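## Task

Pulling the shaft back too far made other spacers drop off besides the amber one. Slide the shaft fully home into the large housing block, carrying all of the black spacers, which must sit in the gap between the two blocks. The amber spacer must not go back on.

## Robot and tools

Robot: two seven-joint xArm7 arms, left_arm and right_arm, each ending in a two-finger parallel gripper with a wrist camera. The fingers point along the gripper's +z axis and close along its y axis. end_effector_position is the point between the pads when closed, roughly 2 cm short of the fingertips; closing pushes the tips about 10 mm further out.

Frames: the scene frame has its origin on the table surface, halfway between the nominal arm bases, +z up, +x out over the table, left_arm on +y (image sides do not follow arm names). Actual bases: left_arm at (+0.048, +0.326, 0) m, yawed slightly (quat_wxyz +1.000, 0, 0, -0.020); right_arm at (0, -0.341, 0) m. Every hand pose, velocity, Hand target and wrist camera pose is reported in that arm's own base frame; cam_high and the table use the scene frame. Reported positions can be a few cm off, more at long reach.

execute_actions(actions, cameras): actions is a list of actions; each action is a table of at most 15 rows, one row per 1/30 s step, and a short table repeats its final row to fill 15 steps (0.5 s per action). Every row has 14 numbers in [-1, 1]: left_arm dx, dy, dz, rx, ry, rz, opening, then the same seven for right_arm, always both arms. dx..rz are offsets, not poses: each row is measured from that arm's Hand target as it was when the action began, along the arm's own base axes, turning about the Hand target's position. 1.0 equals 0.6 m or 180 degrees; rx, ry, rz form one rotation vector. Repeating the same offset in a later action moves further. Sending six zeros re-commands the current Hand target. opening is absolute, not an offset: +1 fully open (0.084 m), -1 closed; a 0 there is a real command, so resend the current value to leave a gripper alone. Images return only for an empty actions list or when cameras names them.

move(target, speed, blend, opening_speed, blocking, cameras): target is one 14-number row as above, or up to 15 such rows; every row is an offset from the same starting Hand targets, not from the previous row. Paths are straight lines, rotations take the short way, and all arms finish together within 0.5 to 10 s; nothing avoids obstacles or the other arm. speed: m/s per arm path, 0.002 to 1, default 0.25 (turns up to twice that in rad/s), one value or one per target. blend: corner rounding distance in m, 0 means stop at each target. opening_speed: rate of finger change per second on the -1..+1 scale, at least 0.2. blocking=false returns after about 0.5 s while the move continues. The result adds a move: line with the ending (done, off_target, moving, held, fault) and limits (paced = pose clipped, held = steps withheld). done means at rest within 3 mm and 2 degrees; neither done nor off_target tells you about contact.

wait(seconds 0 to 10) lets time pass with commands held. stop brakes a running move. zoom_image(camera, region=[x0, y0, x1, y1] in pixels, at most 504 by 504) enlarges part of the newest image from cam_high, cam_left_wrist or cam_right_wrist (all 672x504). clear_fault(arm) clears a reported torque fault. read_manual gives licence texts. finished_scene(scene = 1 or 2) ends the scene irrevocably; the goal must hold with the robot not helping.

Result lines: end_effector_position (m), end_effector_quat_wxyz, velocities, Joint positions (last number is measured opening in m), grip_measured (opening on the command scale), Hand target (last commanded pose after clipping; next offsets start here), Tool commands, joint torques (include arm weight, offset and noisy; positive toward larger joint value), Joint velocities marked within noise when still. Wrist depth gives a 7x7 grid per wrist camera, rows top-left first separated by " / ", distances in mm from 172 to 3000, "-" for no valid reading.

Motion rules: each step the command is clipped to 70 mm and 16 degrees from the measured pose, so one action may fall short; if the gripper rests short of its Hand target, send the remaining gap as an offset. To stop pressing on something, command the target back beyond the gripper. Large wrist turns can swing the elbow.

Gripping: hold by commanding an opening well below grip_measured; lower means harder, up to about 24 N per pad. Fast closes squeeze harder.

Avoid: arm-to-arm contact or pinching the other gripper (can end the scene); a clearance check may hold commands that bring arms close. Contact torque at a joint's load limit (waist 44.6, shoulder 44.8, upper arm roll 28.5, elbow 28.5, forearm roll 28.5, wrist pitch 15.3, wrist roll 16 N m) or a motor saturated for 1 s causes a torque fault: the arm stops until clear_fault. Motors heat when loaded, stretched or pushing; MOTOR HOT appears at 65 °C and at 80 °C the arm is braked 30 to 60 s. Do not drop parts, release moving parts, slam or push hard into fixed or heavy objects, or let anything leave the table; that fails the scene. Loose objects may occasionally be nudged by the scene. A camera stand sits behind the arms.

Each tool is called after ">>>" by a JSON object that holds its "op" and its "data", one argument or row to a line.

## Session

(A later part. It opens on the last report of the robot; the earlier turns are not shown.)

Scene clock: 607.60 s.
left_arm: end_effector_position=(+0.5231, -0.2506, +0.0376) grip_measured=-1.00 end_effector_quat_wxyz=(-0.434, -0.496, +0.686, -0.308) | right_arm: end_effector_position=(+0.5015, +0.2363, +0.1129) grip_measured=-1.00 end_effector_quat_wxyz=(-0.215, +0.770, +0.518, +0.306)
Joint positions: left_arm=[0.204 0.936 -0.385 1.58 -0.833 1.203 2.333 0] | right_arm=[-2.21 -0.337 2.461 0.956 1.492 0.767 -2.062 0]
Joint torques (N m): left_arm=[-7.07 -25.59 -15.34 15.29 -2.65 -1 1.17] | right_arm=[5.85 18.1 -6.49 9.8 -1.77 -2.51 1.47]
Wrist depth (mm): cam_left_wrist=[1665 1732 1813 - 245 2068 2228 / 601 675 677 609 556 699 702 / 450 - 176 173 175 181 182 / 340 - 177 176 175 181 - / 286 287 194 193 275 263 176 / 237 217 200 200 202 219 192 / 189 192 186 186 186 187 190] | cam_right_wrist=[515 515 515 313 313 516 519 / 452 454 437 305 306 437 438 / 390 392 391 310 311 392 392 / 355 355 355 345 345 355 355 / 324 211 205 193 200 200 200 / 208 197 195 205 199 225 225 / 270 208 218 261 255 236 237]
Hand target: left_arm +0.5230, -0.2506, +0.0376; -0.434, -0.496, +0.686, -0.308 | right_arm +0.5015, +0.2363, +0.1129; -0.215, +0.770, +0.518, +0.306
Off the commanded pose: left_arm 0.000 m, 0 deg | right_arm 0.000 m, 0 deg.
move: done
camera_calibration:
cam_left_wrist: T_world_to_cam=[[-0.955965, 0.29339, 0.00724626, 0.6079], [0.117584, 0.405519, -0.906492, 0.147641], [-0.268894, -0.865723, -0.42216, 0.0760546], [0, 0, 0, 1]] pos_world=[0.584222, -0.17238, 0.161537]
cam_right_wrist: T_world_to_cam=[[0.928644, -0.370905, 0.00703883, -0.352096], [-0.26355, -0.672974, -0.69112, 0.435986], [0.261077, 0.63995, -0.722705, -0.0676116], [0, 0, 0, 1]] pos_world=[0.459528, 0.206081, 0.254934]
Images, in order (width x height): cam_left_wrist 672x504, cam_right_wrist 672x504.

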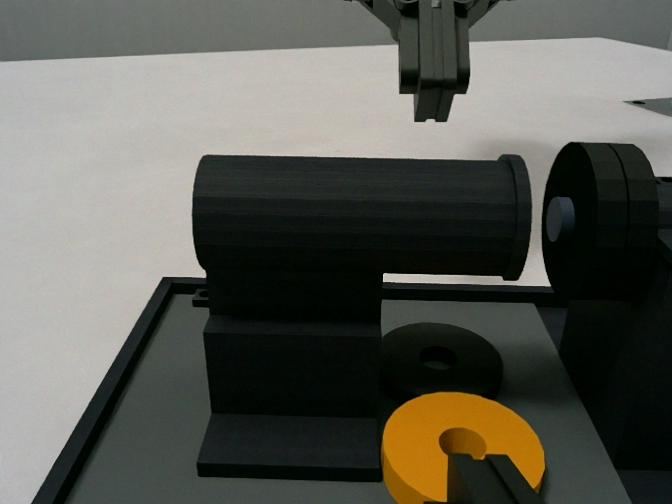

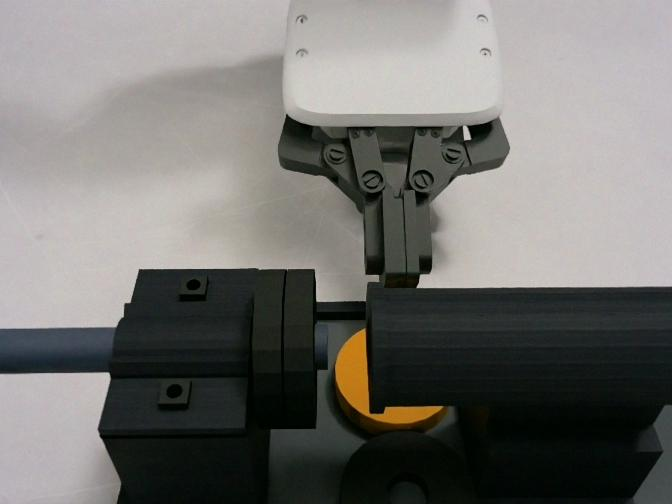

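>>> {"op": "move", "data": {
  "target": [-0.00815,-0.02364,0,0,0,0,-1,0,0,0,0,0,0,-1],
  "speed": 0.04,
  "cameras": ["cam_left_wrist","cam_right_wrist"]
}}

Scene clock: 608.53 s.
left_arm: end_effector_position=(+0.5182, -0.2648, +0.0375) grip_measured=-1.00 end_effector_quat_wxyz=(-0.434, -0.496, +0.686, -0.308) | right_arm: end_effector_position=(+0.5015, +0.2363, +0.1129) grip_measured=-1.00 end_effector_quat_wxyz=(-0.215, +0.770, +0.518, +0.306)
Joint positions: left_arm=[0.188 0.928 -0.396 1.56 -0.848 1.176 2.332 0] | right_arm=[-2.21 -0.337 2.461 0.956 1.492 0.767 -2.062 0]
Joint torques (N m): left_arm=[-6.84 -33.27 -15.47 15.29 -2.51 -0.99 -0.67] | right_arm=[5.76 18.31 -6.5 9.89 -1.86 -2.35 1.46]
Wrist depth (mm): cam_left_wrist=[1645 1715 1790 - 237 2074 2199 / 601 679 682 611 552 696 701 / 451 494 499 - 502 505 510 / 339 - - - - - - / 286 273 182 182 262 262 194 / 237 216 180 182 216 219 193 / 189 192 178 185 186 187 181] | cam_right_wrist=[516 514 515 304 304 517 517 / 453 454 456 295 295 438 437 / 391 392 391 303 301 379 392 / 355 355 355 345 344 355 355 / 325 212 205 193 200 200 200 / 208 197 195 205 199 225 225 / 271 208 218 262 255 237 237]
Hand target: left_arm +0.5181, -0.2648, +0.0376; -0.434, -0.496, +0.686, -0.308 | right_arm +0.5015, +0.2363, +0.1129; -0.215, +0.770, +0.518, +0.306
Off the commanded pose: left_arm 0.000 m, 0 deg | right_arm 0.000 m, 0 deg.
move: done
camera_calibration:
cam_left_wrist: T_world_to_cam=[[-0.955965, 0.29339, 0.00724626, 0.607382], [0.117584, 0.405519, -0.906492, 0.153975], [-0.268894, -0.865723, -0.42216, 0.0624437], [0, 0, 0, 1]] pos_world=[0.579322, -0.18658, 0.161537]
cam_right_wrist: T_world_to_cam=[[0.928644, -0.370905, 0.00703883, -0.352096], [-0.26355, -0.672974, -0.69112, 0.435986], [0.261077, 0.63995, -0.722705, -0.0676116], [0, 0, 0, 1]] pos_world=[0.459528, 0.206081, 0.254934]
Images, in order (width x height): cam_left_wrist 672x504, cam_right_wrist 672x504.

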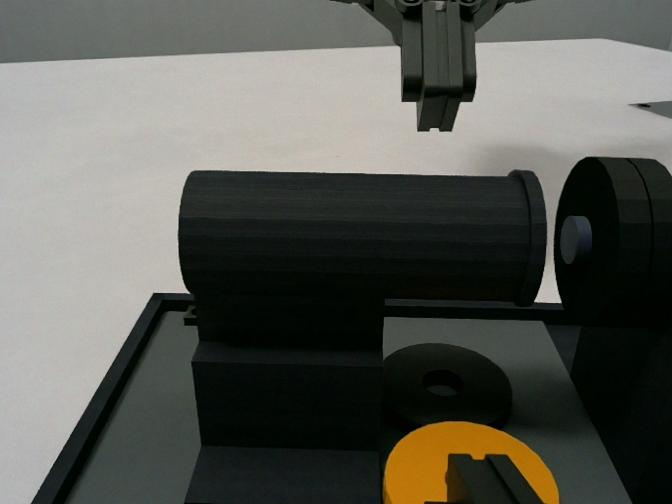

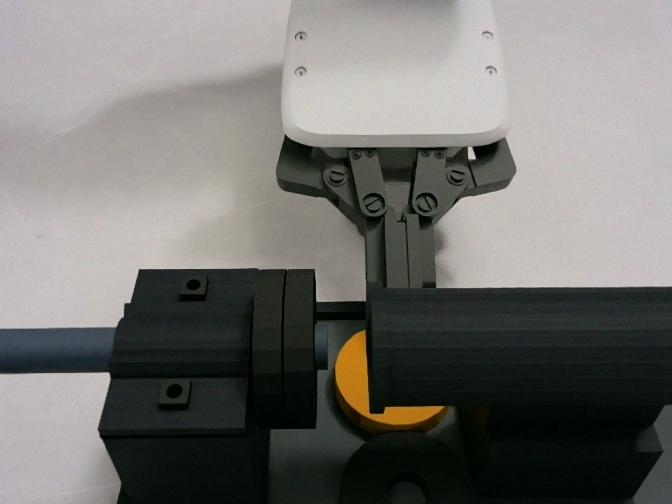

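>>> {"op": "move", "data": {
  "target": [
    [0.0092,0.0268,0,0,0,0,-1,0,0,0,0,0,0,-1],
    [0.0092,0.0268,-0.0075,0,0,0,-1,0,0,0,0,0,0,-1],
    [-0.004,-0.0115,-0.0075,0,0,0,-1,0,0,0,0,0,0,-1]
  ],
  "speed": 0.04,
  "cameras": ["cam_left_wrist","cam_right_wrist"]
}}

Scene clock: 610.50 s.
left_arm: end_effector_position=(+0.5285, -0.2281, +0.0208) grip_measured=-1.00 end_effector_quat_wxyz=(-0.420, -0.517, +0.683, -0.300) | right_arm: end_effector_position=(+0.5015, +0.2363, +0.1129) grip_measured=-1.00 end_effector_quat_wxyz=(-0.215, +0.770, +0.518, +0.306)
Joint positions: left_arm=[0.2 0.94 -0.336 1.578 -0.838 1.191 2.337 0] | right_arm=[-2.21 -0.337 2.461 0.956 1.492 0.767 -2.062 0]
Joint torques (N m): left_arm=[-3.64 -22.09 10.63 12.25 1.46 -2 0.36] | right_arm=[6.01 17.87 -6.35 9.71 -1.99 -2.47 1.61]
Wrist depth (mm): cam_left_wrist=[748 881 909 787 702 985 1017 / 515 - 184 183 183 180 178 / 368 346 203 201 189 190 176 / 287 288 206 205 280 282 199 / 245 222 213 211 219 230 197 / 194 195 196 191 184 189 200 / 175 172 173 - - 178 -] | cam_right_wrist=[515 515 491 335 339 516 517 / 452 452 437 329 331 454 438 / 390 392 391 336 350 393 392 / 354 355 355 345 356 356 356 / 324 212 205 193 200 200 200 / 208 197 195 205 199 225 225 / 271 208 218 261 255 236 237]
Hand target: left_arm +0.5285, -0.2281, +0.0208; -0.420, -0.517, +0.683, -0.300 (not the last commanded pose) | right_arm +0.5015, +0.2363, +0.1129; -0.215, +0.770, +0.518, +0.306
Tool commands: left_gripper/opening=-1.0 right_gripper/opening=-1.0
Off the commanded pose: left_arm 0.047 m, 3 deg | right_arm 0.000 m, 0 deg.
TORQUE FAULT: the external load on joint 3 (upper arm roll) of the left arm reached its load limit, and that arm stopped. The contact can be on any part of that arm beyond that joint, not only on its tool. A torque fault puts only its own arm into a fault stop. That arm's remaining commands of this call were not run. The hold on joint 3 (upper arm roll) of that arm was moved back by the arm itself, up to 3 degrees, as the stop began. That arm is still stopped at the end of this call. While its stop runs, that arm, its gripper or tool too, takes no new command.
CLEAR FAULT: the left arm stays stopped (state 4) until you call clear_fault(arm="left_arm").
End effector pose when the fault began: left_arm: position (+0.5229, -0.2529, +0.0328), quat_wxyz (-0.432, -0.498, +0.686, -0.309)
Joint positions when the fault began: left_arm=[0.199 0.942 -0.385 1.577 -0.837 1.189 2.337 0]
move: fault (left_arm); path passed 2 of 3 targets
camera_calibration:
cam_left_wrist: T_world_to_cam=[[-0.965254, 0.260282, 0.0231728, 0.603596], [0.0987464, 0.445423, -0.889858, 0.141344], [-0.241936, -0.856651, -0.455649, 0.0783563], [0, 0, 0, 1]] pos_world=[0.587624, -0.152939, 0.147492]
cam_right_wrist: T_world_to_cam=[[0.928644, -0.370905, 0.00703883, -0.352096], [-0.26355, -0.672974, -0.69112, 0.435986], [0.261077, 0.63995, -0.722705, -0.0676116], [0, 0, 0, 1]] pos_world=[0.459528, 0.206081, 0.254934]
Images, in order (width x height): cam_left_wrist 672x504, cam_right_wrist 672x504.

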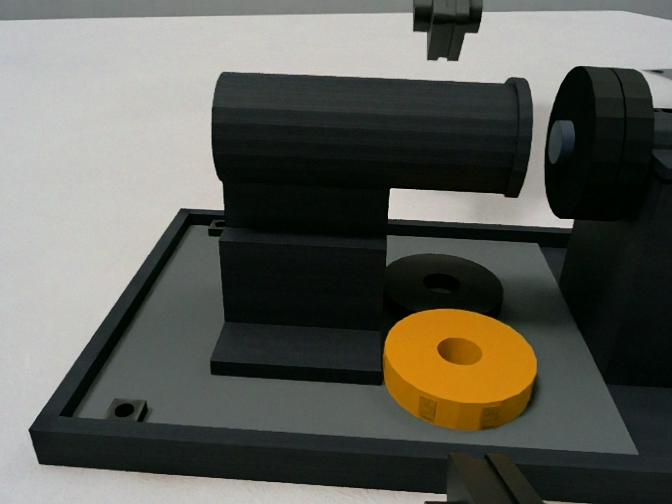

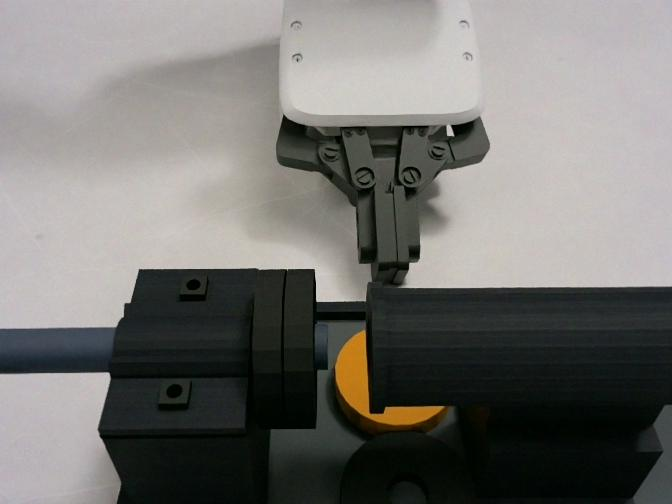

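>>> {"op": "clear_fault", "data": {
  "arm": "left_arm"
}}

>>> {"op": "move", "data": {
  "target": [0.01,0.03,0.08,-0.002,0.022,-0.008,-1,0,0,0,0,0,0,-1],
  "speed": 0.1
}}

Scene clock: 611.10 s.
left_arm: end_effector_position=(+0.5285, -0.2281, +0.0208) grip_measured=-1.00 end_effector_quat_wxyz=(-0.420, -0.517, +0.683, -0.300) | right_arm: end_effector_position=(+0.5015, +0.2363, +0.1129) grip_measured=-1.00 end_effector_quat_wxyz=(-0.215, +0.770, +0.518, +0.306)
Joint positions: left_arm=[0.2 0.94 -0.336 1.578 -0.838 1.191 2.337 0] | right_arm=[-2.21 -0.337 2.461 0.956 1.492 0.767 -2.062 0]
Joint torques (N m): left_arm=[-3.6 -22.39 10.64 12.4 1.42 -1.84 0.14] | right_arm=[6.36 17.96 -6.41 9.88 -1.84 -2.48 1.45]
Wrist depth (mm): cam_left_wrist=[754 885 908 788 702 988 1013 / 513 - 184 183 183 180 178 / 367 347 203 201 189 190 176 / 287 287 206 205 280 282 199 / 245 223 213 211 219 230 197 / 194 195 196 191 184 189 200 / 175 173 173 - - 178 -] | cam_right_wrist=[514 514 493 335 339 517 518 / 455 453 438 329 332 454 440 / 391 392 393 336 349 393 393 / 354 355 355 345 356 356 356 / 324 212 205 193 200 200 200 / 207 197 195 205 200 225 225 / 271 208 218 261 255 236 236]
Hand target: left_arm +0.5285, -0.2281, +0.0208; -0.420, -0.517, +0.683, -0.300 (not the last commanded pose) | right_arm +0.5015, +0.2363, +0.1129; -0.215, +0.770, +0.518, +0.306
Tool commands: left_gripper/opening=-1.0 right_gripper/opening=-1.0
Off the commanded pose: left_arm 0.047 m, 3 deg | right_arm 0.000 m, 0 deg.
TORQUE FAULT, CONTINUED: the left arm's stop, for the torque fault of joint 3 (upper arm roll) that an earlier result reported, is over. The call counts as one of the actions that you can send in this scene. The hold on joint 3 (upper arm roll) of that arm was moved back by the arm itself, up to 3 degrees, as the stop began. That arm's target is now where it stood when the stop ended, not its last command. That arm's gripper keeps its grip as last carried out, and that arm accepts commands again: back off and push less far.
CLEAR FAULT: your call cleared the left arm's torque fault. If a joint's load stays at its limit, that arm stops again at once.

Scene clock: 612.07 s.
left_arm: end_effector_position=(+0.5345, -0.2101, +0.0687) grip_measured=-1.00 end_effector_quat_wxyz=(-0.449, -0.517, +0.673, -0.279) | right_arm: end_effector_position=(+0.5015, +0.2363, +0.1129) grip_measured=-1.00 end_effector_quat_wxyz=(-0.215, +0.770, +0.518, +0.306)
Joint positions: left_arm=[0.227 0.9 -0.328 1.649 -0.795 1.345 2.217 0] | right_arm=[-2.21 -0.337 2.461 0.956 1.492 0.767 -2.062 0]
Joint torques (N m): left_arm=[5.91 -34.12 -3.44 23.68 1.09 2.48 -0.63] | right_arm=[5.95 17.76 -6.5 10 -1.8 -2.5 1.54]
Wrist depth (mm): cam_left_wrist=[1690 1749 1804 313 303 2138 2333 / 610 683 720 682 317 863 849 / 462 488 504 496 515 567 592 / 366 373 223 223 222 217 232 / 310 309 243 243 303 236 218 / 255 249 248 248 255 259 235 / 218 215 219 228 226 238 243] | cam_right_wrist=[517 516 494 312 315 516 517 / 452 452 454 319 421 454 437 / 392 392 391 392 391 391 393 / 355 354 356 356 355 355 355 / 326 212 205 193 200 200 200 / 208 197 195 205 199 225 225 / 270 208 219 261 255 236 237]
Hand target: left_arm +0.5345, -0.2101, +0.0688; -0.449, -0.517, +0.673, -0.279 | right_arm +0.5015, +0.2363, +0.1129; -0.215, +0.770, +0.518, +0.306
Off the commanded pose: left_arm 0.000 m, 0 deg | right_arm 0.000 m, 0 deg.
move: done

>>> {"op": "move", "data": {
  "target": [-0.0265,-0.099,-0.0278,0.0413,-0.0415,-0.0024,-1,0,0,0,0,0,0,-1],
  "speed": 0.08
}}

>>> {"op": "move", "data": {
  "target": [0,0,-0.0225,0,0,0,-1,0,0,0,0,0,0,-1],
  "speed": 0.02,
  "cameras": ["cam_left_wrist","cam_right_wrist"]
}}

Scene clock: 614.20 s.
left_arm: end_effector_position=(+0.5186, -0.2695, +0.0521) grip_measured=-1.00 end_effector_quat_wxyz=(-0.370, -0.523, +0.720, -0.266) | right_arm: end_effector_position=(+0.5015, +0.2363, +0.1129) grip_measured=-1.00 end_effector_quat_wxyz=(-0.215, +0.770, +0.518, +0.306)
Joint positions: left_arm=[0.1 0.792 -0.344 1.483 -0.81 1.073 2.249 0] | right_arm=[-2.21 -0.337 2.461 0.956 1.492 0.767 -2.062 0]
Joint torques (N m): left_arm=[-6.51 -32.65 -13.56 16.51 -2.37 -1.55 1.1] | right_arm=[5.89 17.8 -6.48 9.92 -1.89 -2.43 1.49]
Wrist depth (mm): cam_left_wrist=[571 619 623 - 205 578 626 / 461 462 436 437 414 465 466 / 368 368 369 371 370 371 372 / 306 - - - - - - / 262 - 176 178 233 - - / 236 218 180 182 211 220 199 / 203 199 191 189 194 195 190] | cam_right_wrist=[515 516 516 270 270 494 516 / 452 452 454 272 273 421 438 / 390 392 393 278 273 391 392 / 355 355 356 344 344 355 355 / 323 212 205 193 200 200 200 / 208 196 195 205 199 225 225 / 271 208 219 262 256 236 237]
Hand target: left_arm +0.5186, -0.2695, +0.0521; -0.370, -0.523, +0.720, -0.266 | right_arm +0.5015, +0.2363, +0.1129; -0.215, +0.770, +0.518, +0.306
Off the commanded pose: left_arm 0.000 m, 0 deg | right_arm 0.000 m, 0 deg.
move: done

Scene clock: 615.17 s.
left_arm: end_effector_position=(+0.5186, -0.2695, +0.0386) grip_measured=-1.00 end_effector_quat_wxyz=(-0.370, -0.523, +0.720, -0.266) | right_arm: end_effector_position=(+0.5015, +0.2363, +0.1129) grip_measured=-1.00 end_effector_quat_wxyz=(-0.215, +0.770, +0.518, +0.306)
Joint positions: left_arm=[0.097 0.821 -0.342 1.491 -0.81 1.058 2.265 0] | right_arm=[-2.21 -0.337 2.461 0.956 1.492 0.767 -2.062 0]
Joint torques (N m): left_arm=[-6.85 -24.65 -3.56 22.62 -2.27 -1.41 1.07] | right_arm=[5.77 17.93 -6.35 9.87 -1.72 -2.52 1.54]
Wrist depth (mm): cam_left_wrist=[574 531 578 - 204 536 582 / 427 429 429 404 405 432 432 / 341 - - - - - - / 284 - - - - - - / 252 - 175 - 223 233 201 / 219 203 180 179 200 203 199 / 183 185 178 178 178 178 179] | cam_right_wrist=[515 515 515 281 280 496 515 / 452 454 437 279 278 420 438 / 393 391 390 290 288 379 392 / 355 355 354 344 345 356 356 / 325 212 205 193 200 200 200 / 208 197 195 205 199 225 225 / 271 208 218 261 255 236 237]
Hand target: left_arm +0.5186, -0.2695, +0.0386; -0.370, -0.523, +0.720, -0.266 | right_arm +0.5015, +0.2363, +0.1129; -0.215, +0.770, +0.518, +0.306
Off the commanded pose: left_arm 0.000 m, 0 deg | right_arm 0.000 m, 0 deg.
move: done
camera_calibration:
cam_left_wrist: T_world_to_cam=[[-0.958128, 0.286341, -0.000120125, 0.608663], [0.164124, 0.548833, -0.819662, 0.167973], [-0.234637, -0.78536, -0.572848, 0.0685499], [0, 0, 0, 1]] pos_world=[0.571693, -0.212638, 0.177023]
cam_right_wrist: T_world_to_cam=[[0.928644, -0.370905, 0.00703883, -0.352096], [-0.26355, -0.672974, -0.69112, 0.435986], [0.261077, 0.63995, -0.722705, -0.0676116], [0, 0, 0, 1]] pos_world=[0.459528, 0.206081, 0.254934]
Images, in order (width x height): cam_left_wrist 672x504, cam_right_wrist 672x504.

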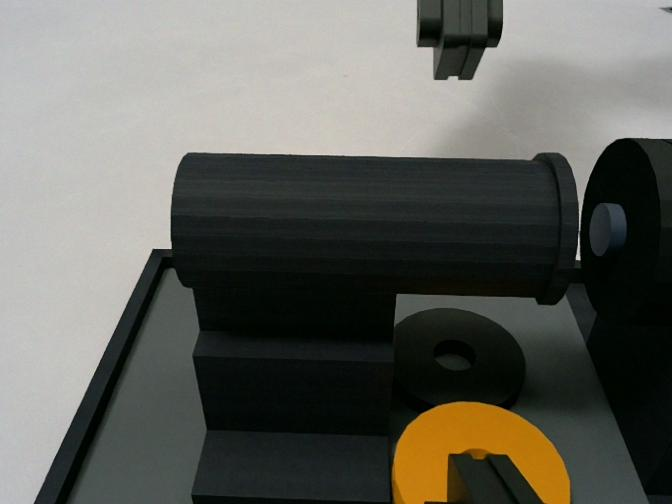

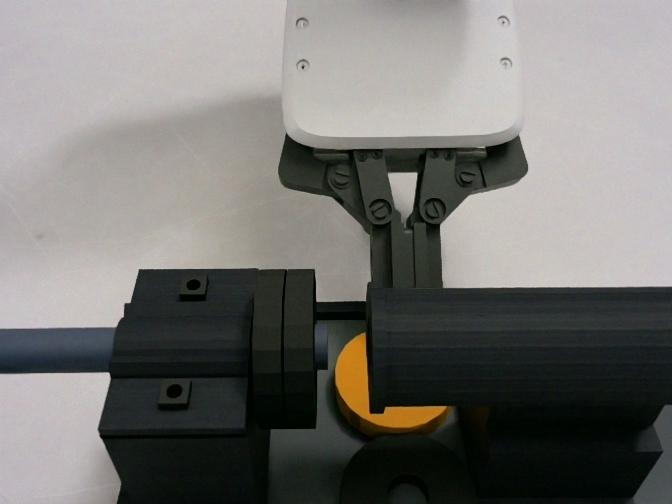

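>>> {"op": "move", "data": {
  "target": [
    [0,0,0.015,0,0,0,-1,0,0,0,0,0,0,-1],
    [0.0076,0.0221,0.015,0,0,0,-1,0,0,0,0,0,0,-1],
    [0.0076,0.0221,-0.002,0,0,0,-1,0,0,0,0,0,0,-1]
  ],
  "speed": 0.04
}}

>>> {"op": "move", "data": {
  "target": [-0.0109,-0.0315,0,0,0,0,-1,0,0,0,0,0,0,-1],
  "speed": 0.03,
  "cameras": ["cam_left_wrist","cam_right_wrist"]
}}

Scene clock: 617.37 s.
left_arm: end_effector_position=(+0.5232, -0.2562, +0.0374) grip_measured=-1.00 end_effector_quat_wxyz=(-0.370, -0.523, +0.720, -0.266) | right_arm: end_effector_position=(+0.5015, +0.2363, +0.1129) grip_measured=-1.00 end_effector_quat_wxyz=(-0.215, +0.770, +0.518, +0.306)
Joint positions: left_arm=[0.113 0.829 -0.332 1.506 -0.798 1.081 2.271 0] | right_arm=[-2.21 -0.337 2.461 0.956 1.492 0.767 -2.062 0]
Joint torques (N m): left_arm=[-6.6 -25.12 -2.92 23.53 0.12 -1.67 0.96] | right_arm=[6.05 17.71 -6.53 10.11 -1.79 -2.57 1.53]
Wrist depth (mm): cam_left_wrist=[569 527 573 - 218 532 577 / 425 426 427 426 429 429 430 / 323 - - - - - - / 282 - 180 179 259 - - / 250 230 184 183 221 231 201 / 217 201 194 194 192 202 195 / 183 184 178 181 177 177 184] | cam_right_wrist=[514 514 516 291 291 515 518 / 455 455 452 289 289 437 437 / 391 391 392 300 299 392 392 / 354 355 355 344 345 356 355 / 324 212 205 193 200 200 200 / 207 197 195 205 199 224 225 / 271 208 219 261 255 236 236]
Hand target: left_arm +0.5231, -0.2562, +0.0374; -0.370, -0.523, +0.720, -0.266 | right_arm +0.5015, +0.2363, +0.1129; -0.215, +0.770, +0.518, +0.306
Off the commanded pose: left_arm 0.000 m, 0 deg | right_arm 0.000 m, 0 deg.
move: done

Scene clock: 618.33 s.
left_arm: end_effector_position=(+0.5166, -0.2751, +0.0374) grip_measured=-1.00 end_effector_quat_wxyz=(-0.370, -0.523, +0.720, -0.266) | right_arm: end_effector_position=(+0.5015, +0.2363, +0.1129) grip_measured=-1.00 end_effector_quat_wxyz=(-0.215, +0.770, +0.518, +0.306)
Joint positions: left_arm=[0.09 0.821 -0.346 1.486 -0.816 1.047 2.264 0] | right_arm=[-2.21 -0.337 2.461 0.956 1.492 0.767 -2.062 0]
Joint torques (N m): left_arm=[-6.85 -32.59 -13.93 16.43 -2.01 -1.6 -0.75] | right_arm=[5.81 17.91 -6.41 9.95 -1.81 -2.46 1.52]
Wrist depth (mm): cam_left_wrist=[570 527 573 - 199 532 577 / 425 426 426 402 402 429 430 / 357 358 358 - 359 - - / - - - - - - - / 241 - - - 221 222 - / 217 199 176 - 199 201 199 / 183 183 176 177 176 176 179] | cam_right_wrist=[513 515 515 279 279 494 517 / 452 453 436 276 276 436 437 / 391 390 390 284 284 378 392 / 355 355 355 344 345 356 356 / 324 212 205 193 200 200 200 / 208 197 195 205 199 225 225 / 271 208 218 262 255 236 237]
Hand target: left_arm +0.5166, -0.2751, +0.0374; -0.370, -0.523, +0.720, -0.266 | right_arm +0.5015, +0.2363, +0.1129; -0.215, +0.770, +0.518, +0.306
Off the commanded pose: left_arm 0.000 m, 0 deg | right_arm 0.000 m, 0 deg.
move: done
camera_calibration:
cam_left_wrist: T_world_to_cam=[[-0.958144, 0.286287, -0.0000431777, 0.60843], [0.164033, 0.548861, -0.819662, 0.170351], [-0.234634, -0.785361, -0.572848, 0.0629599], [0, 0, 0, 1]] pos_world=[0.569794, -0.218238, 0.175723]
cam_right_wrist: T_world_to_cam=[[0.928644, -0.370905, 0.00703883, -0.352096], [-0.26355, -0.672974, -0.69112, 0.435986], [0.261077, 0.63995, -0.722705, -0.0676116], [0, 0, 0, 1]] pos_world=[0.459528, 0.206081, 0.254934]
Images, in order (width x height): cam_left_wrist 672x504, cam_right_wrist 672x504.

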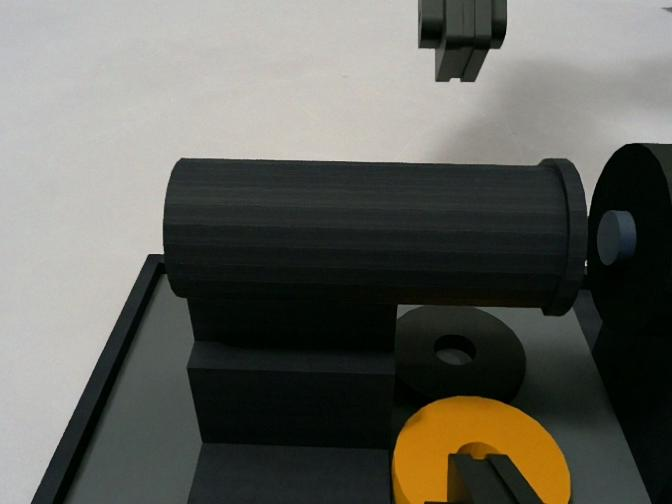

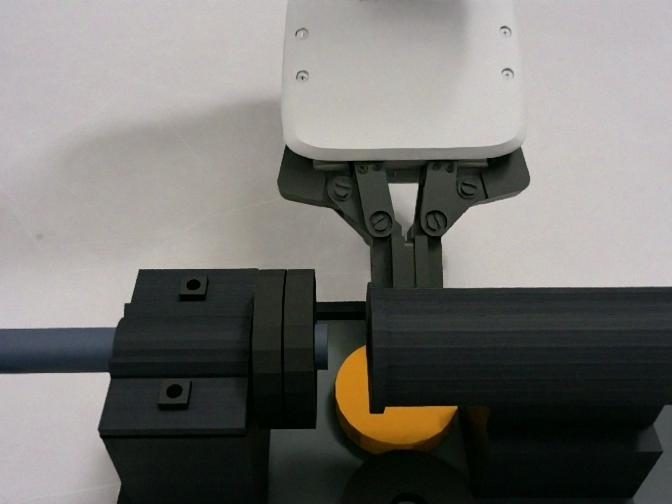

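Both rings moved −v (~12 mm). Continue 12 mm and check.

>>> {"op": "move", "data": {
  "target": [-0.0081,-0.0236,0,0,0,0,-1,-0.03,-0.08,0.04,0,0,0,-1],
  "speed": 0.04,
  "cameras": ["cam_left_wrist","cam_right_wrist"]
}}

Scene clock: 620.20 s.
left_arm: end_effector_position=(+0.5117, -0.2893, +0.0374) grip_measured=-1.00 end_effector_quat_wxyz=(-0.370, -0.523, +0.720, -0.266) | right_arm: end_effector_position=(+0.4835, +0.1883, +0.1369) grip_measured=-1.00 end_effector_quat_wxyz=(-0.215, +0.770, +0.518, +0.306)
Joint positions: left_arm=[0.071 0.817 -0.357 1.473 -0.829 1.022 2.258 0] | right_arm=[-2.224 -0.183 2.388 0.854 1.346 0.772 -2.046 0]
Joint torques (N m): left_arm=[-6.51 -32.39 -13.59 16.06 -2.12 -1.64 -0.76] | right_arm=[-5.36 14.94 -4.72 10.47 -1.89 -0.85 1.61]
Wrist depth (mm): cam_left_wrist=[568 527 571 574 575 574 577 / 424 425 426 402 428 429 430 / 356 357 358 358 340 360 360 / - - - - - - - / 232 - - - - - - / 217 199 - - 199 201 195 / 183 178 - - - 177 179] | cam_right_wrist=[566 562 566 321 322 566 564 / 497 496 497 317 319 496 496 / 430 429 429 326 331 429 429 / 388 260 257 253 253 253 378 / 344 253 247 287 256 258 337 / 327 311 276 310 300 289 310 / 296 296 290 287 281 288 288]
Hand target: left_arm +0.5117, -0.2893, +0.0374; -0.370, -0.523, +0.720, -0.266 | right_arm +0.4835, +0.1883, +0.1369; -0.215, +0.770, +0.518, +0.306
Off the commanded pose: left_arm 0.000 m, 0 deg | right_arm 0.000 m, 0 deg.
move: done
camera_calibration:
cam_left_wrist: T_world_to_cam=[[-0.958144, 0.286287, -0.0000431777, 0.607801], [0.164033, 0.548861, -0.819662, 0.178948], [-0.234634, -0.785361, -0.572848, 0.0506581], [0, 0, 0, 1]] pos_world=[0.564894, -0.232438, 0.175723]
cam_right_wrist: T_world_to_cam=[[0.928728, -0.370699, 0.00689372, -0.353345], [-0.263455, -0.6729, -0.691229, 0.41557], [0.260877, 0.640147, -0.722603, -0.0148858], [0, 0, 0, 1]] pos_world=[0.441528, 0.158182, 0.278933]
Images, in order (width x height): cam_left_wrist 672x504, cam_right_wrist 672x504.

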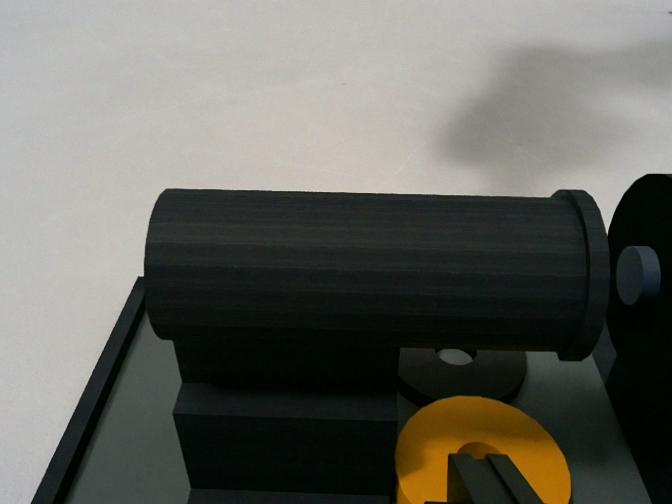

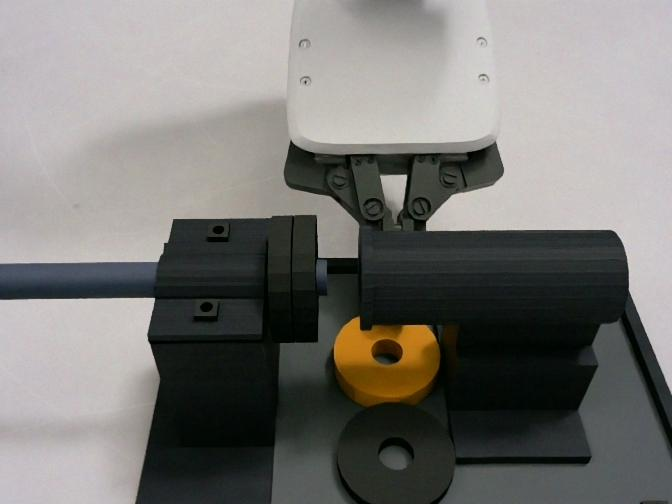

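>>> {"op": "move", "data": {
  "target": [-0.0087,-0.0252,0,0,0,0,-1,0,0,0,0,0,0,-1],
  "speed": 0.04,
  "cameras": ["cam_right_wrist"]
}}

Scene clock: 621.40 s.
left_arm: end_effector_position=(+0.5175, -0.2771, +0.0288) grip_measured=-1.00 end_effector_quat_wxyz=(-0.357, -0.541, +0.716, -0.261) | right_arm: end_effector_position=(+0.4835, +0.1883, +0.1369) grip_measured=-1.00 end_effector_quat_wxyz=(-0.215, +0.770, +0.518, +0.306)
Joint positions: left_arm=[0.055 0.811 -0.318 1.465 -0.841 1.002 2.252 0] | right_arm=[-2.224 -0.183 2.388 0.854 1.346 0.772 -2.046 0]
Joint torques (N m): left_arm=[6.91 -18.65 27.08 10.24 3.33 -4.79 0.1] | right_arm=[-2.88 15.77 -3.29 10.34 -1.85 -2.48 1.48]
Wrist depth (mm): cam_left_wrist=[497 498 467 506 504 511 512 / 381 383 385 387 367 389 391 / - - - - - - - / 261 - - - - - - / 233 207 - - 207 210 210 / 198 189 175 - 182 183 190 / 181 178 - - - - 180] | cam_right_wrist=[563 562 565 330 333 563 566 / 496 496 476 328 331 496 498 / 428 427 430 340 343 430 431 / 389 260 257 251 253 253 378 / 346 254 247 258 258 258 338 / 327 311 276 311 300 289 310 / 296 296 290 287 280 288 288]
Hand target: left_arm +0.5175, -0.2771, +0.0288; -0.357, -0.541, +0.716, -0.261 (not the last commanded pose) | right_arm +0.4835, +0.1883, +0.1369; -0.215, +0.770, +0.518, +0.306
Tool commands: left_gripper/opening=-1.0 right_gripper/opening=-1.0
Off the commanded pose: left_arm 0.031 m, 3 deg | right_arm 0.000 m, 0 deg.
TORQUE FAULT: the external load on joint 3 (upper arm roll) of the left arm reached its load limit, and that arm stopped. The contact can be on any part of that arm beyond that joint, not only on its tool. A torque fault puts only its own arm into a fault stop. That arm's remaining commands of this call were not run. The hold on joint 3 (upper arm roll) of that arm was moved back by the arm itself, up to 3 degrees, as the stop began. That arm is still stopped at the end of this call. While its stop runs, that arm, its gripper or tool too, takes no new command.
CLEAR FAULT: the left arm stays stopped (state 4) until you call clear_fault(arm="left_arm").
End effector pose when the fault began: left_arm: position (+0.5089, -0.3003, +0.0375), quat_wxyz (-0.369, -0.525, +0.719, -0.267)
Joint positions when the fault began: left_arm=[0.056 0.814 -0.365 1.464 -0.84 0.998 2.252 0]
move: fault (left_arm)
camera_calibration:
cam_right_wrist: T_world_to_cam=[[0.928644, -0.370905, 0.00703883, -0.353353], [-0.26355, -0.672974, -0.69112, 0.415526], [0.261077, 0.63995, -0.722705, -0.0148497], [0, 0, 0, 1]] pos_world=[0.441528, 0.158081, 0.278934]
Images, in order (width x height): cam_right_wrist 672x504.

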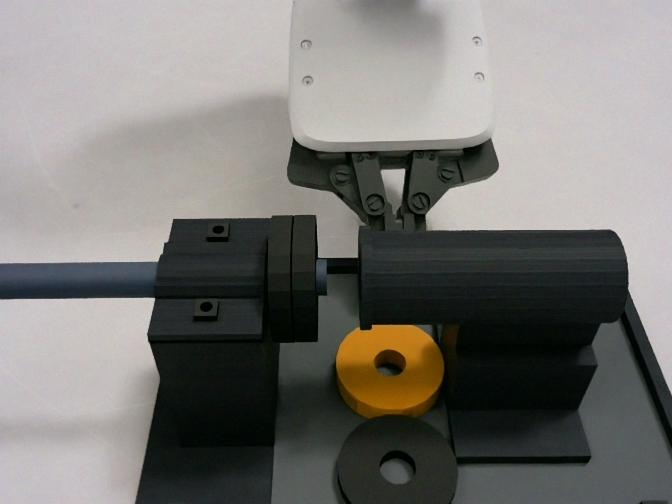

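>>> {"op": "clear_fault", "data": {
  "arm": "left_arm"
}}

>>> {"op": "move", "data": {
  "target": [
    [0.01,0.04,0.05,0,0,0,-1,0,0,0,0,0,0,-1],
    [0.05,0.2,0.2,0,0,0,-1,0.0,0.0,-0.04,0.0415,-0.0158,0,0.23]
  ],
  "speed": 0.15
}}

>>> {"op": "move", "data": {
  "target": [
    [0,0,0,0,0,0,-1,0.0245,0.0625,-0.079,0,0,0,0.23],
    [0,0,0,0,0,0,-1,0.0475,0.1233,-0.1277,0,0,0,0.23]
  ],
  "speed": 0.06,
  "cameras": ["cam_left_wrist","cam_right_wrist"]
}}

Scene clock: 621.87 s.
left_arm: end_effector_position=(+0.5175, -0.2771, +0.0288) grip_measured=-1.00 end_effector_quat_wxyz=(-0.357, -0.541, +0.716, -0.261) | right_arm: end_effector_position=(+0.4835, +0.1883, +0.1369) grip_measured=-1.00 end_effector_quat_wxyz=(-0.215, +0.770, +0.518, +0.306)
Joint positions: left_arm=[0.055 0.811 -0.318 1.465 -0.841 1.002 2.252 0] | right_arm=[-2.224 -0.183 2.388 0.854 1.346 0.772 -2.046 0]
Joint torques (N m): left_arm=[6.66 -18.45 26.81 10.48 3.39 -4.76 0.13] | right_arm=[-1.71 15.4 -2.42 10.21 -1.94 -2.44 1.6]
Wrist depth (mm): cam_left_wrist=[496 497 467 505 507 509 512 / 382 383 386 386 368 389 391 / - - - - - - - / 261 - - - - - - / 233 207 - - 207 210 210 / 198 189 175 - 182 183 190 / 182 178 - - - - 180] | cam_right_wrist=[565 564 562 330 332 566 569 / 498 496 479 328 331 501 497 / 430 428 428 341 343 430 429 / 389 260 257 251 252 253 377 / 346 254 247 258 257 258 338 / 327 311 276 310 301 289 311 / 297 296 290 287 281 287 289]
Hand target: left_arm +0.5175, -0.2771, +0.0288; -0.357, -0.541, +0.716, -0.261 (not the last commanded pose) | right_arm +0.4835, +0.1883, +0.1369; -0.215, +0.770, +0.518, +0.306
Tool commands: left_gripper/opening=-1.0 right_gripper/opening=-1.0
Off the commanded pose: left_arm 0.031 m, 3 deg | right_arm 0.000 m, 0 deg.
TORQUE FAULT, CONTINUED: the left arm's stop, for the torque fault of joint 3 (upper arm roll) that an earlier result reported, is over. The call counts as one of the actions that you can send in this scene. The hold on joint 3 (upper arm roll) of that arm was moved back by the arm itself, up to 3 degrees, as the stop began. That arm's target is now where it stood when the stop ended, not its last command. That arm's gripper keeps its grip as last carried out, and that arm accepts commands again: back off and push less far.
CLEAR FAULT: your call cleared the left arm's torque fault. If a joint's load stays at its limit, that arm stops again at once.

Scene clock: 624.43 s.
left_arm: end_effector_position=(+0.5475, -0.1571, +0.1488) grip_measured=-1.00 end_effector_quat_wxyz=(-0.357, -0.541, +0.716, -0.261) | right_arm: end_effector_position=(+0.4835, +0.1883, +0.1129) grip_measured=+0.22 end_effector_quat_wxyz=(-0.251, +0.746, +0.502, +0.358)
Joint positions: left_arm=[0.23 0.643 -0.249 1.579 -0.733 1.359 2.168 0] | right_arm=[-2.31 -0.281 2.412 0.835 1.595 0.923 -2.296 0.053]
Joint torques (N m): left_arm=[5.73 -32.18 -0.33 25.88 1.08 1.62 -0.78] | right_arm=[-5.64 6.5 -1.88 9.3 3.11 2.12 -1.36]
Wrist depth (mm): cam_left_wrist=[844 841 793 417 403 811 872 / 614 654 659 624 596 666 668 / 531 509 534 535 536 541 543 / 447 449 307 301 300 315 456 / 400 402 378 328 365 298 380 / 351 351 335 336 338 327 356 / 312 306 307 314 306 301 309] | cam_right_wrist=[689 691 696 690 689 691 1582 / 570 570 538 568 571 572 570 / 464 462 463 463 462 462 462 / 405 253 250 246 246 246 405 / 347 245 238 247 248 248 338 / 325 257 265 300 300 277 305 / 287 280 273 277 270 271 278]
Hand target: left_arm +0.5475, -0.1571, +0.1488; -0.357, -0.541, +0.716, -0.261 | right_arm +0.4835, +0.1883, +0.1129; -0.251, +0.746, +0.502, +0.358
Off the commanded pose: left_arm 0.000 m, 0 deg | right_arm 0.000 m, 0 deg.
move: done

Scene clock: 626.93 s.
left_arm: end_effector_position=(+0.5475, -0.1571, +0.1488) grip_measured=-1.00 end_effector_quat_wxyz=(-0.357, -0.541, +0.716, -0.261) | right_arm: end_effector_position=(+0.5120, +0.2623, +0.0363) grip_measured=+0.22 end_effector_quat_wxyz=(-0.251, +0.746, +0.502, +0.358)
Joint positions: left_arm=[0.23 0.643 -0.249 1.579 -0.733 1.359 2.168 0] | right_arm=[-2.309 -0.601 2.554 1.026 1.884 0.936 -2.373 0.053]
Joint torques (N m): left_arm=[5.45 -32.07 0.03 26.2 0.8 1.38 -0.6] | right_arm=[4.7 10.78 -4.86 13.75 2.88 -1.77 -0.67]
Wrist depth (mm): cam_left_wrist=[842 848 855 402 400 867 872 / 620 655 655 392 389 663 669 / 529 510 512 395 388 517 541 / 446 449 307 302 301 315 456 / 399 401 377 328 365 297 380 / 350 351 336 335 338 328 356 / 312 306 307 314 307 301 308] | cam_right_wrist=[478 476 477 477 476 476 475 / 394 393 393 394 392 394 392 / - - - - - - - / - - - - - - - / - - - 229 228 - - / - - 206 207 199 193 - / - - 183 183 177 180 176]
Hand target: left_arm +0.5475, -0.1571, +0.1488; -0.357, -0.541, +0.716, -0.261 | right_arm +0.5120, +0.2623, +0.0362; -0.251, +0.746, +0.502, +0.358
Off the commanded pose: left_arm 0.000 m, 0 deg | right_arm 0.000 m, 0 deg.
move: done
camera_calibration:
cam_left_wrist: T_world_to_cam=[[-0.96713, 0.254153, 0.00816716, 0.602854], [0.145876, 0.580837, -0.800843, 0.204072], [-0.20828, -0.773327, -0.598819, 0.218108], [0, 0, 0, 1]] pos_world=[0.598697, -0.10308, 0.289113]
cam_right_wrist: T_world_to_cam=[[0.928389, -0.371578, 0.00487808, -0.351286], [-0.226676, -0.576657, -0.784911, 0.36254], [0.294468, 0.727597, -0.61959, -0.186193], [0, 0, 0, 1]] pos_world=[0.463137, 0.214005, 0.170912]
Images, in order (width x height): cam_left_wrist 672x504, cam_right_wrist 672x504.

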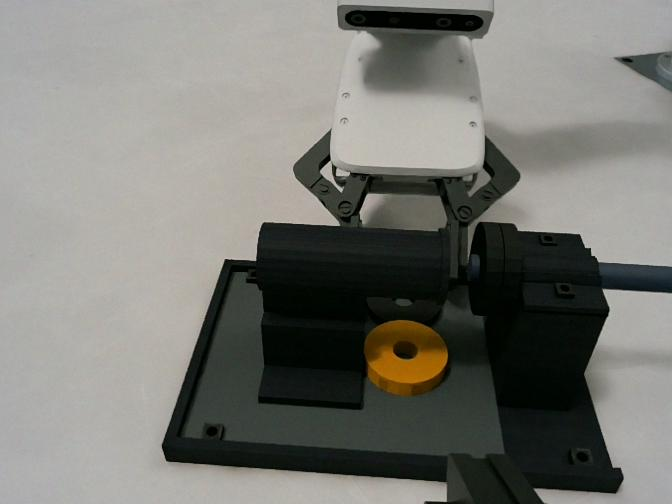

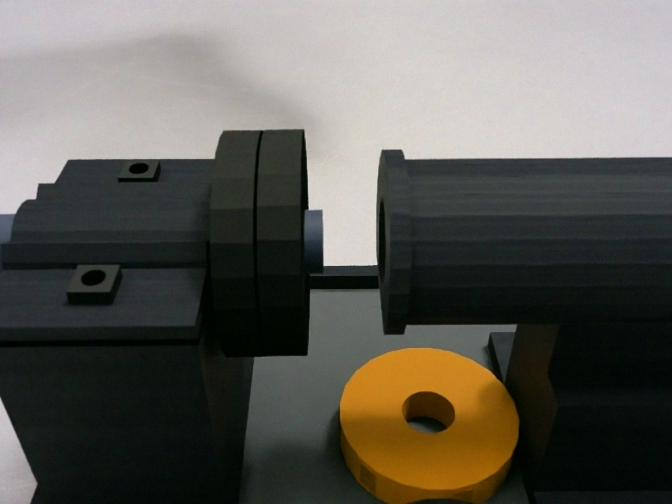

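>>> {"op": "move", "data": {
  "target": [0,0,0,0,0,0,-1,0,0,-0.0045,0,0,0,0.23],
  "speed": 0.02
}}

>>> {"op": "move", "data": {
  "target": [0,0,0,0,0,0,-1,0,0,0,0,0,0,0.02],
  "opening_speed": 0.4
}}

Scene clock: 627.77 s.
left_arm: end_effector_position=(+0.5475, -0.1571, +0.1488) grip_measured=-1.00 end_effector_quat_wxyz=(-0.357, -0.541, +0.716, -0.261) | right_arm: end_effector_position=(+0.5120, +0.2623, +0.0336) grip_measured=+0.22 end_effector_quat_wxyz=(-0.251, +0.746, +0.502, +0.358)
Joint positions: left_arm=[0.23 0.643 -0.249 1.579 -0.733 1.359 2.168 0] | right_arm=[-2.311 -0.608 2.557 1.028 1.889 0.939 -2.378 0.053]
Joint torques (N m): left_arm=[5.47 -31.71 -0.07 26.05 0.41 1.18 -0.38] | right_arm=[-5.6 10.8 -5.08 13.83 3.46 2.11 -1.32]
Wrist depth (mm): cam_left_wrist=[844 845 851 410 401 868 874 / 619 654 657 394 392 665 667 / 528 508 512 405 388 518 542 / 447 449 307 301 300 315 454 / 400 401 378 328 365 298 380 / 351 352 336 335 338 328 356 / 312 307 306 314 307 301 308] | cam_right_wrist=[469 468 471 468 469 468 470 / 387 387 388 387 387 386 388 / - - - - - - - / - - - - - - - / - - - 233 233 - - / - - 203 202 196 189 - / - - 180 180 177 178 174]
Hand target: left_arm +0.5475, -0.1571, +0.1488; -0.357, -0.541, +0.716, -0.261 | right_arm +0.5120, +0.2623, +0.0335; -0.251, +0.746, +0.502, +0.358
Off the commanded pose: left_arm 0.000 m, 0 deg | right_arm 0.000 m, 0 deg.
move: done

Scene clock: 628.50 s.
left_arm: end_effector_position=(+0.5475, -0.1571, +0.1488) grip_measured=-1.00 end_effector_quat_wxyz=(-0.357, -0.541, +0.716, -0.261) | right_arm: end_effector_position=(+0.5119, +0.2625, +0.0336) grip_measured=+0.02 end_effector_quat_wxyz=(-0.252, +0.746, +0.502, +0.358)
Joint positions: left_arm=[0.23 0.643 -0.249 1.579 -0.733 1.359 2.168 0] | right_arm=[-2.311 -0.608 2.557 1.028 1.889 0.94 -2.378 0.045]
Joint torques (N m): left_arm=[5.58 -31.68 -0.46 26.09 0.3 1.09 -0.52] | right_arm=[-5.42 10.81 -14.14 13.56 3.27 -3.35 -1.44]
Wrist depth (mm): cam_left_wrist=[841 848 853 409 402 869 874 / 619 652 658 395 392 667 670 / 528 508 512 397 386 519 542 / 447 449 306 302 300 315 456 / 400 400 378 328 364 298 379 / 350 351 336 336 338 327 356 / 312 306 307 314 307 301 308] | cam_right_wrist=[469 470 470 467 469 470 468 / 388 387 388 387 387 387 386 / - - - - - - - / - - - - - - - / - - - 225 233 - - / - - 206 203 195 189 - / - - 185 181 175 178 173]
Hand target: left_arm +0.5475, -0.1571, +0.1488; -0.357, -0.541, +0.716, -0.261 | right_arm +0.5120, +0.2623, +0.0335; -0.251, +0.746, +0.502, +0.358
Off the commanded pose: left_arm 0.000 m, 0 deg | right_arm 0.000 m, 0 deg.
move: done

>>> {"op": "move", "data": {
  "target": [0,0,0,0,0,0,-1,0,0,0,0,0,0,-0.06],
  "opening_speed": 0.3,
  "cameras": ["cam_right_wrist"]
}}

Scene clock: 629.10 s.
left_arm: end_effector_position=(+0.5475, -0.1571, +0.1488) grip_measured=-1.00 end_effector_quat_wxyz=(-0.357, -0.541, +0.716, -0.261) | right_arm: end_effector_position=(+0.5120, +0.2623, +0.0336) grip_measured=+0.01 end_effector_quat_wxyz=(-0.251, +0.746, +0.502, +0.358)
Joint positions: left_arm=[0.23 0.643 -0.249 1.579 -0.733 1.359 2.168 0] | right_arm=[-2.311 -0.608 2.557 1.028 1.889 0.939 -2.378 0.044]
Joint torques (N m): left_arm=[5.74 -31.83 -0.56 26.06 0.62 1.18 -0.55] | right_arm=[-1.02 9.94 -15.78 14.4 4.39 -6.54 -1.23]
Wrist depth (mm): cam_left_wrist=[845 846 853 409 401 866 875 / 617 648 656 395 392 665 667 / 530 509 514 396 386 516 543 / 448 449 307 301 300 315 455 / 400 401 377 328 365 298 379 / 350 352 335 336 338 327 356 / 312 306 306 314 307 301 309] | cam_right_wrist=[468 469 471 470 468 470 468 / 389 387 389 388 388 387 386 / - - - - - - - / - - - - - - - / - - - 224 233 - - / - - 206 203 195 189 - / - - 185 181 175 178 173]
Hand target: left_arm +0.5475, -0.1571, +0.1488; -0.357, -0.541, +0.716, -0.261 | right_arm +0.5120, +0.2623, +0.0335; -0.251, +0.746, +0.502, +0.358
Off the commanded pose: left_arm 0.000 m, 0 deg | right_arm 0.000 m, 0 deg.
move: done
camera_calibration:
cam_right_wrist: T_world_to_cam=[[0.92836, -0.371651, 0.00477507, -0.351226], [-0.226774, -0.57655, -0.784961, 0.360451], [0.294485, 0.727643, -0.619527, -0.187894], [0, 0, 0, 1]] pos_world=[0.463137, 0.214005, 0.168212]
Images, in order (width x height): cam_right_wrist 672x504.

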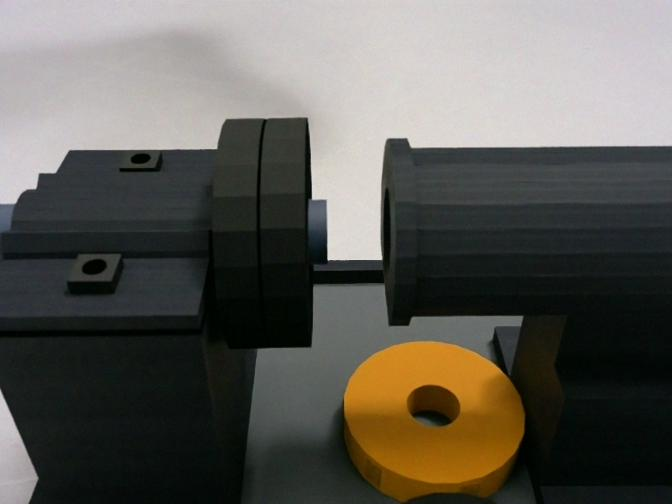

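>>> {"op": "move", "data": {
  "target": [0,0,0,0,0,0,-1,0,0,0.06,0,0,0,-0.06],
  "speed": 0.06
}}

>>> {"op": "move", "data": {
  "target": [0,0,0,0,0,0,-1,-0.05,-0.18,0.12,0,0,0,-0.06],
  "speed": 0.12,
  "cameras": ["cam_left_wrist","cam_right_wrist"]
}}

>>> {"op": "zoom_image", "data": {
  "camera": "cam_left_wrist",
  "region": [280, 60, 540, 300]
}}

Scene clock: 630.27 s.
left_arm: end_effector_position=(+0.5475, -0.1571, +0.1488) grip_measured=-1.00 end_effector_quat_wxyz=(-0.357, -0.541, +0.716, -0.261) | right_arm: end_effector_position=(+0.5120, +0.2623, +0.0695) grip_measured=-0.07 end_effector_quat_wxyz=(-0.251, +0.746, +0.502, +0.358)
Joint positions: left_arm=[0.23 0.643 -0.249 1.579 -0.733 1.359 2.168 0] | right_arm=[-2.282 -0.512 2.527 1.004 1.808 0.904 -2.306 0.041]
Joint torques (N m): left_arm=[5.58 -31.91 -0.06 26.32 0.12 0.75 -0.54] | right_arm=[6.01 19.99 -7.93 8.53 -1.5 -1.8 1.34]
Wrist depth (mm): cam_left_wrist=[839 846 851 375 374 866 871 / 616 655 657 371 365 665 671 / 528 510 532 491 492 518 542 / 447 448 307 302 300 314 456 / 400 400 377 328 365 298 379 / 351 352 336 335 336 328 357 / 312 307 306 315 307 301 308] | cam_right_wrist=[569 572 570 571 571 567 571 / 469 468 471 469 444 471 442 / 381 382 380 381 380 380 380 / 348 334 347 334 334 333 334 / - 174 - - - - - / - - - 227 - - 178 / - - 210 221 216 183 182]
Hand target: left_arm +0.5475, -0.1571, +0.1488; -0.357, -0.541, +0.716, -0.261 | right_arm +0.5120, +0.2623, +0.0695; -0.251, +0.746, +0.502, +0.358
Off the commanded pose: left_arm 0.000 m, 0 deg | right_arm 0.000 m, 0 deg.
move: done

Scene clock: 631.87 s.
left_arm: end_effector_position=(+0.5475, -0.1571, +0.1488) grip_measured=-1.00 end_effector_quat_wxyz=(-0.357, -0.541, +0.716, -0.261) | right_arm: end_effector_position=(+0.4820, +0.1543, +0.1415) grip_measured=-0.07 end_effector_quat_wxyz=(-0.251, +0.746, +0.502, +0.358)
Joint positions: left_arm=[0.23 0.643 -0.249 1.579 -0.733 1.359 2.168 0] | right_arm=[-2.336 -0.183 2.353 0.817 1.45 0.938 -2.235 0.041]
Joint torques (N m): left_arm=[5.39 -31.88 -0.41 26.04 0.01 0.63 -0.41] | right_arm=[-2.44 15.01 -4.45 10.02 -1.68 -2.22 1.66]
Wrist depth (mm): cam_left_wrist=[840 848 849 750 752 871 876 / 616 652 659 660 660 665 668 / 528 509 532 537 538 539 543 / 448 449 307 302 300 316 457 / 399 401 378 328 365 298 380 / 350 351 336 336 336 328 356 / 312 306 307 314 306 301 308] | cam_right_wrist=[772 774 769 719 770 774 1649 / 602 634 601 638 636 638 635 / 516 517 517 515 517 515 516 / 453 314 294 291 292 434 453 / 387 288 281 291 292 293 402 / 362 314 329 338 323 325 351 / 320 320 313 302 311 310 311]
Hand target: left_arm +0.5475, -0.1571, +0.1488; -0.357, -0.541, +0.716, -0.261 | right_arm +0.4820, +0.1543, +0.1415; -0.251, +0.746, +0.502, +0.358
Off the commanded pose: left_arm 0.000 m, 0 deg | right_arm 0.000 m, 0 deg.
move: done
camera_calibration:
cam_left_wrist: T_world_to_cam=[[-0.96713, 0.254153, 0.00816716, 0.602854], [0.145876, 0.580837, -0.800843, 0.204072], [-0.20828, -0.773327, -0.598819, 0.218108], [0, 0, 0, 1]] pos_world=[0.598697, -0.10308, 0.289113]
cam_right_wrist: T_world_to_cam=[[0.928399, -0.371556, 0.0046962, -0.364034], [-0.226762, -0.576526, -0.784982, 0.376155], [0.294372, 0.727711, -0.619501, -0.0335307], [0, 0, 0, 1]] pos_world=[0.433137, 0.106005, 0.276212]
Images, in order (width x height): cam_left_wrist 672x504, cam_right_wrist 672x504.

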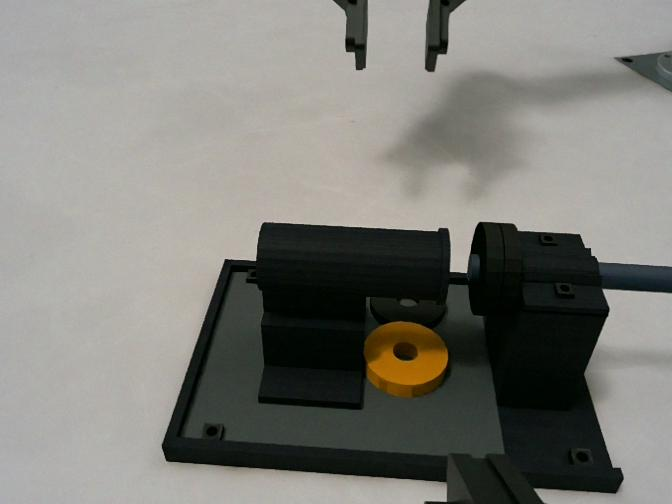

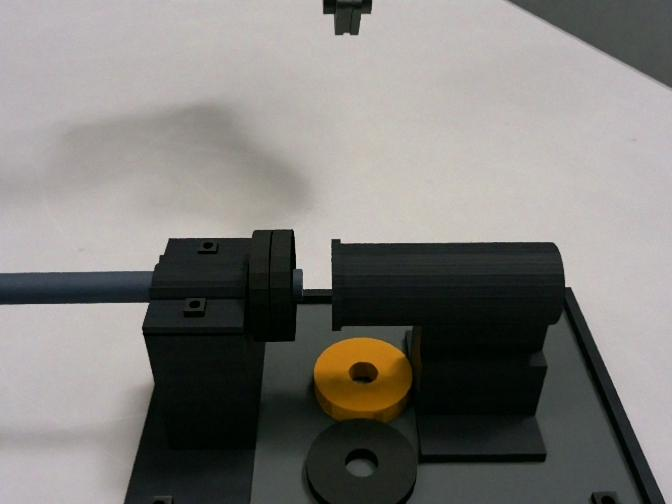

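Scaled by 1.938 from the camera's 672x504 image, which has a finer 960x720 frame.

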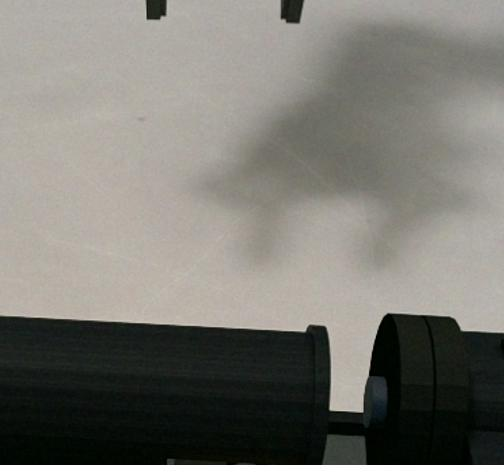

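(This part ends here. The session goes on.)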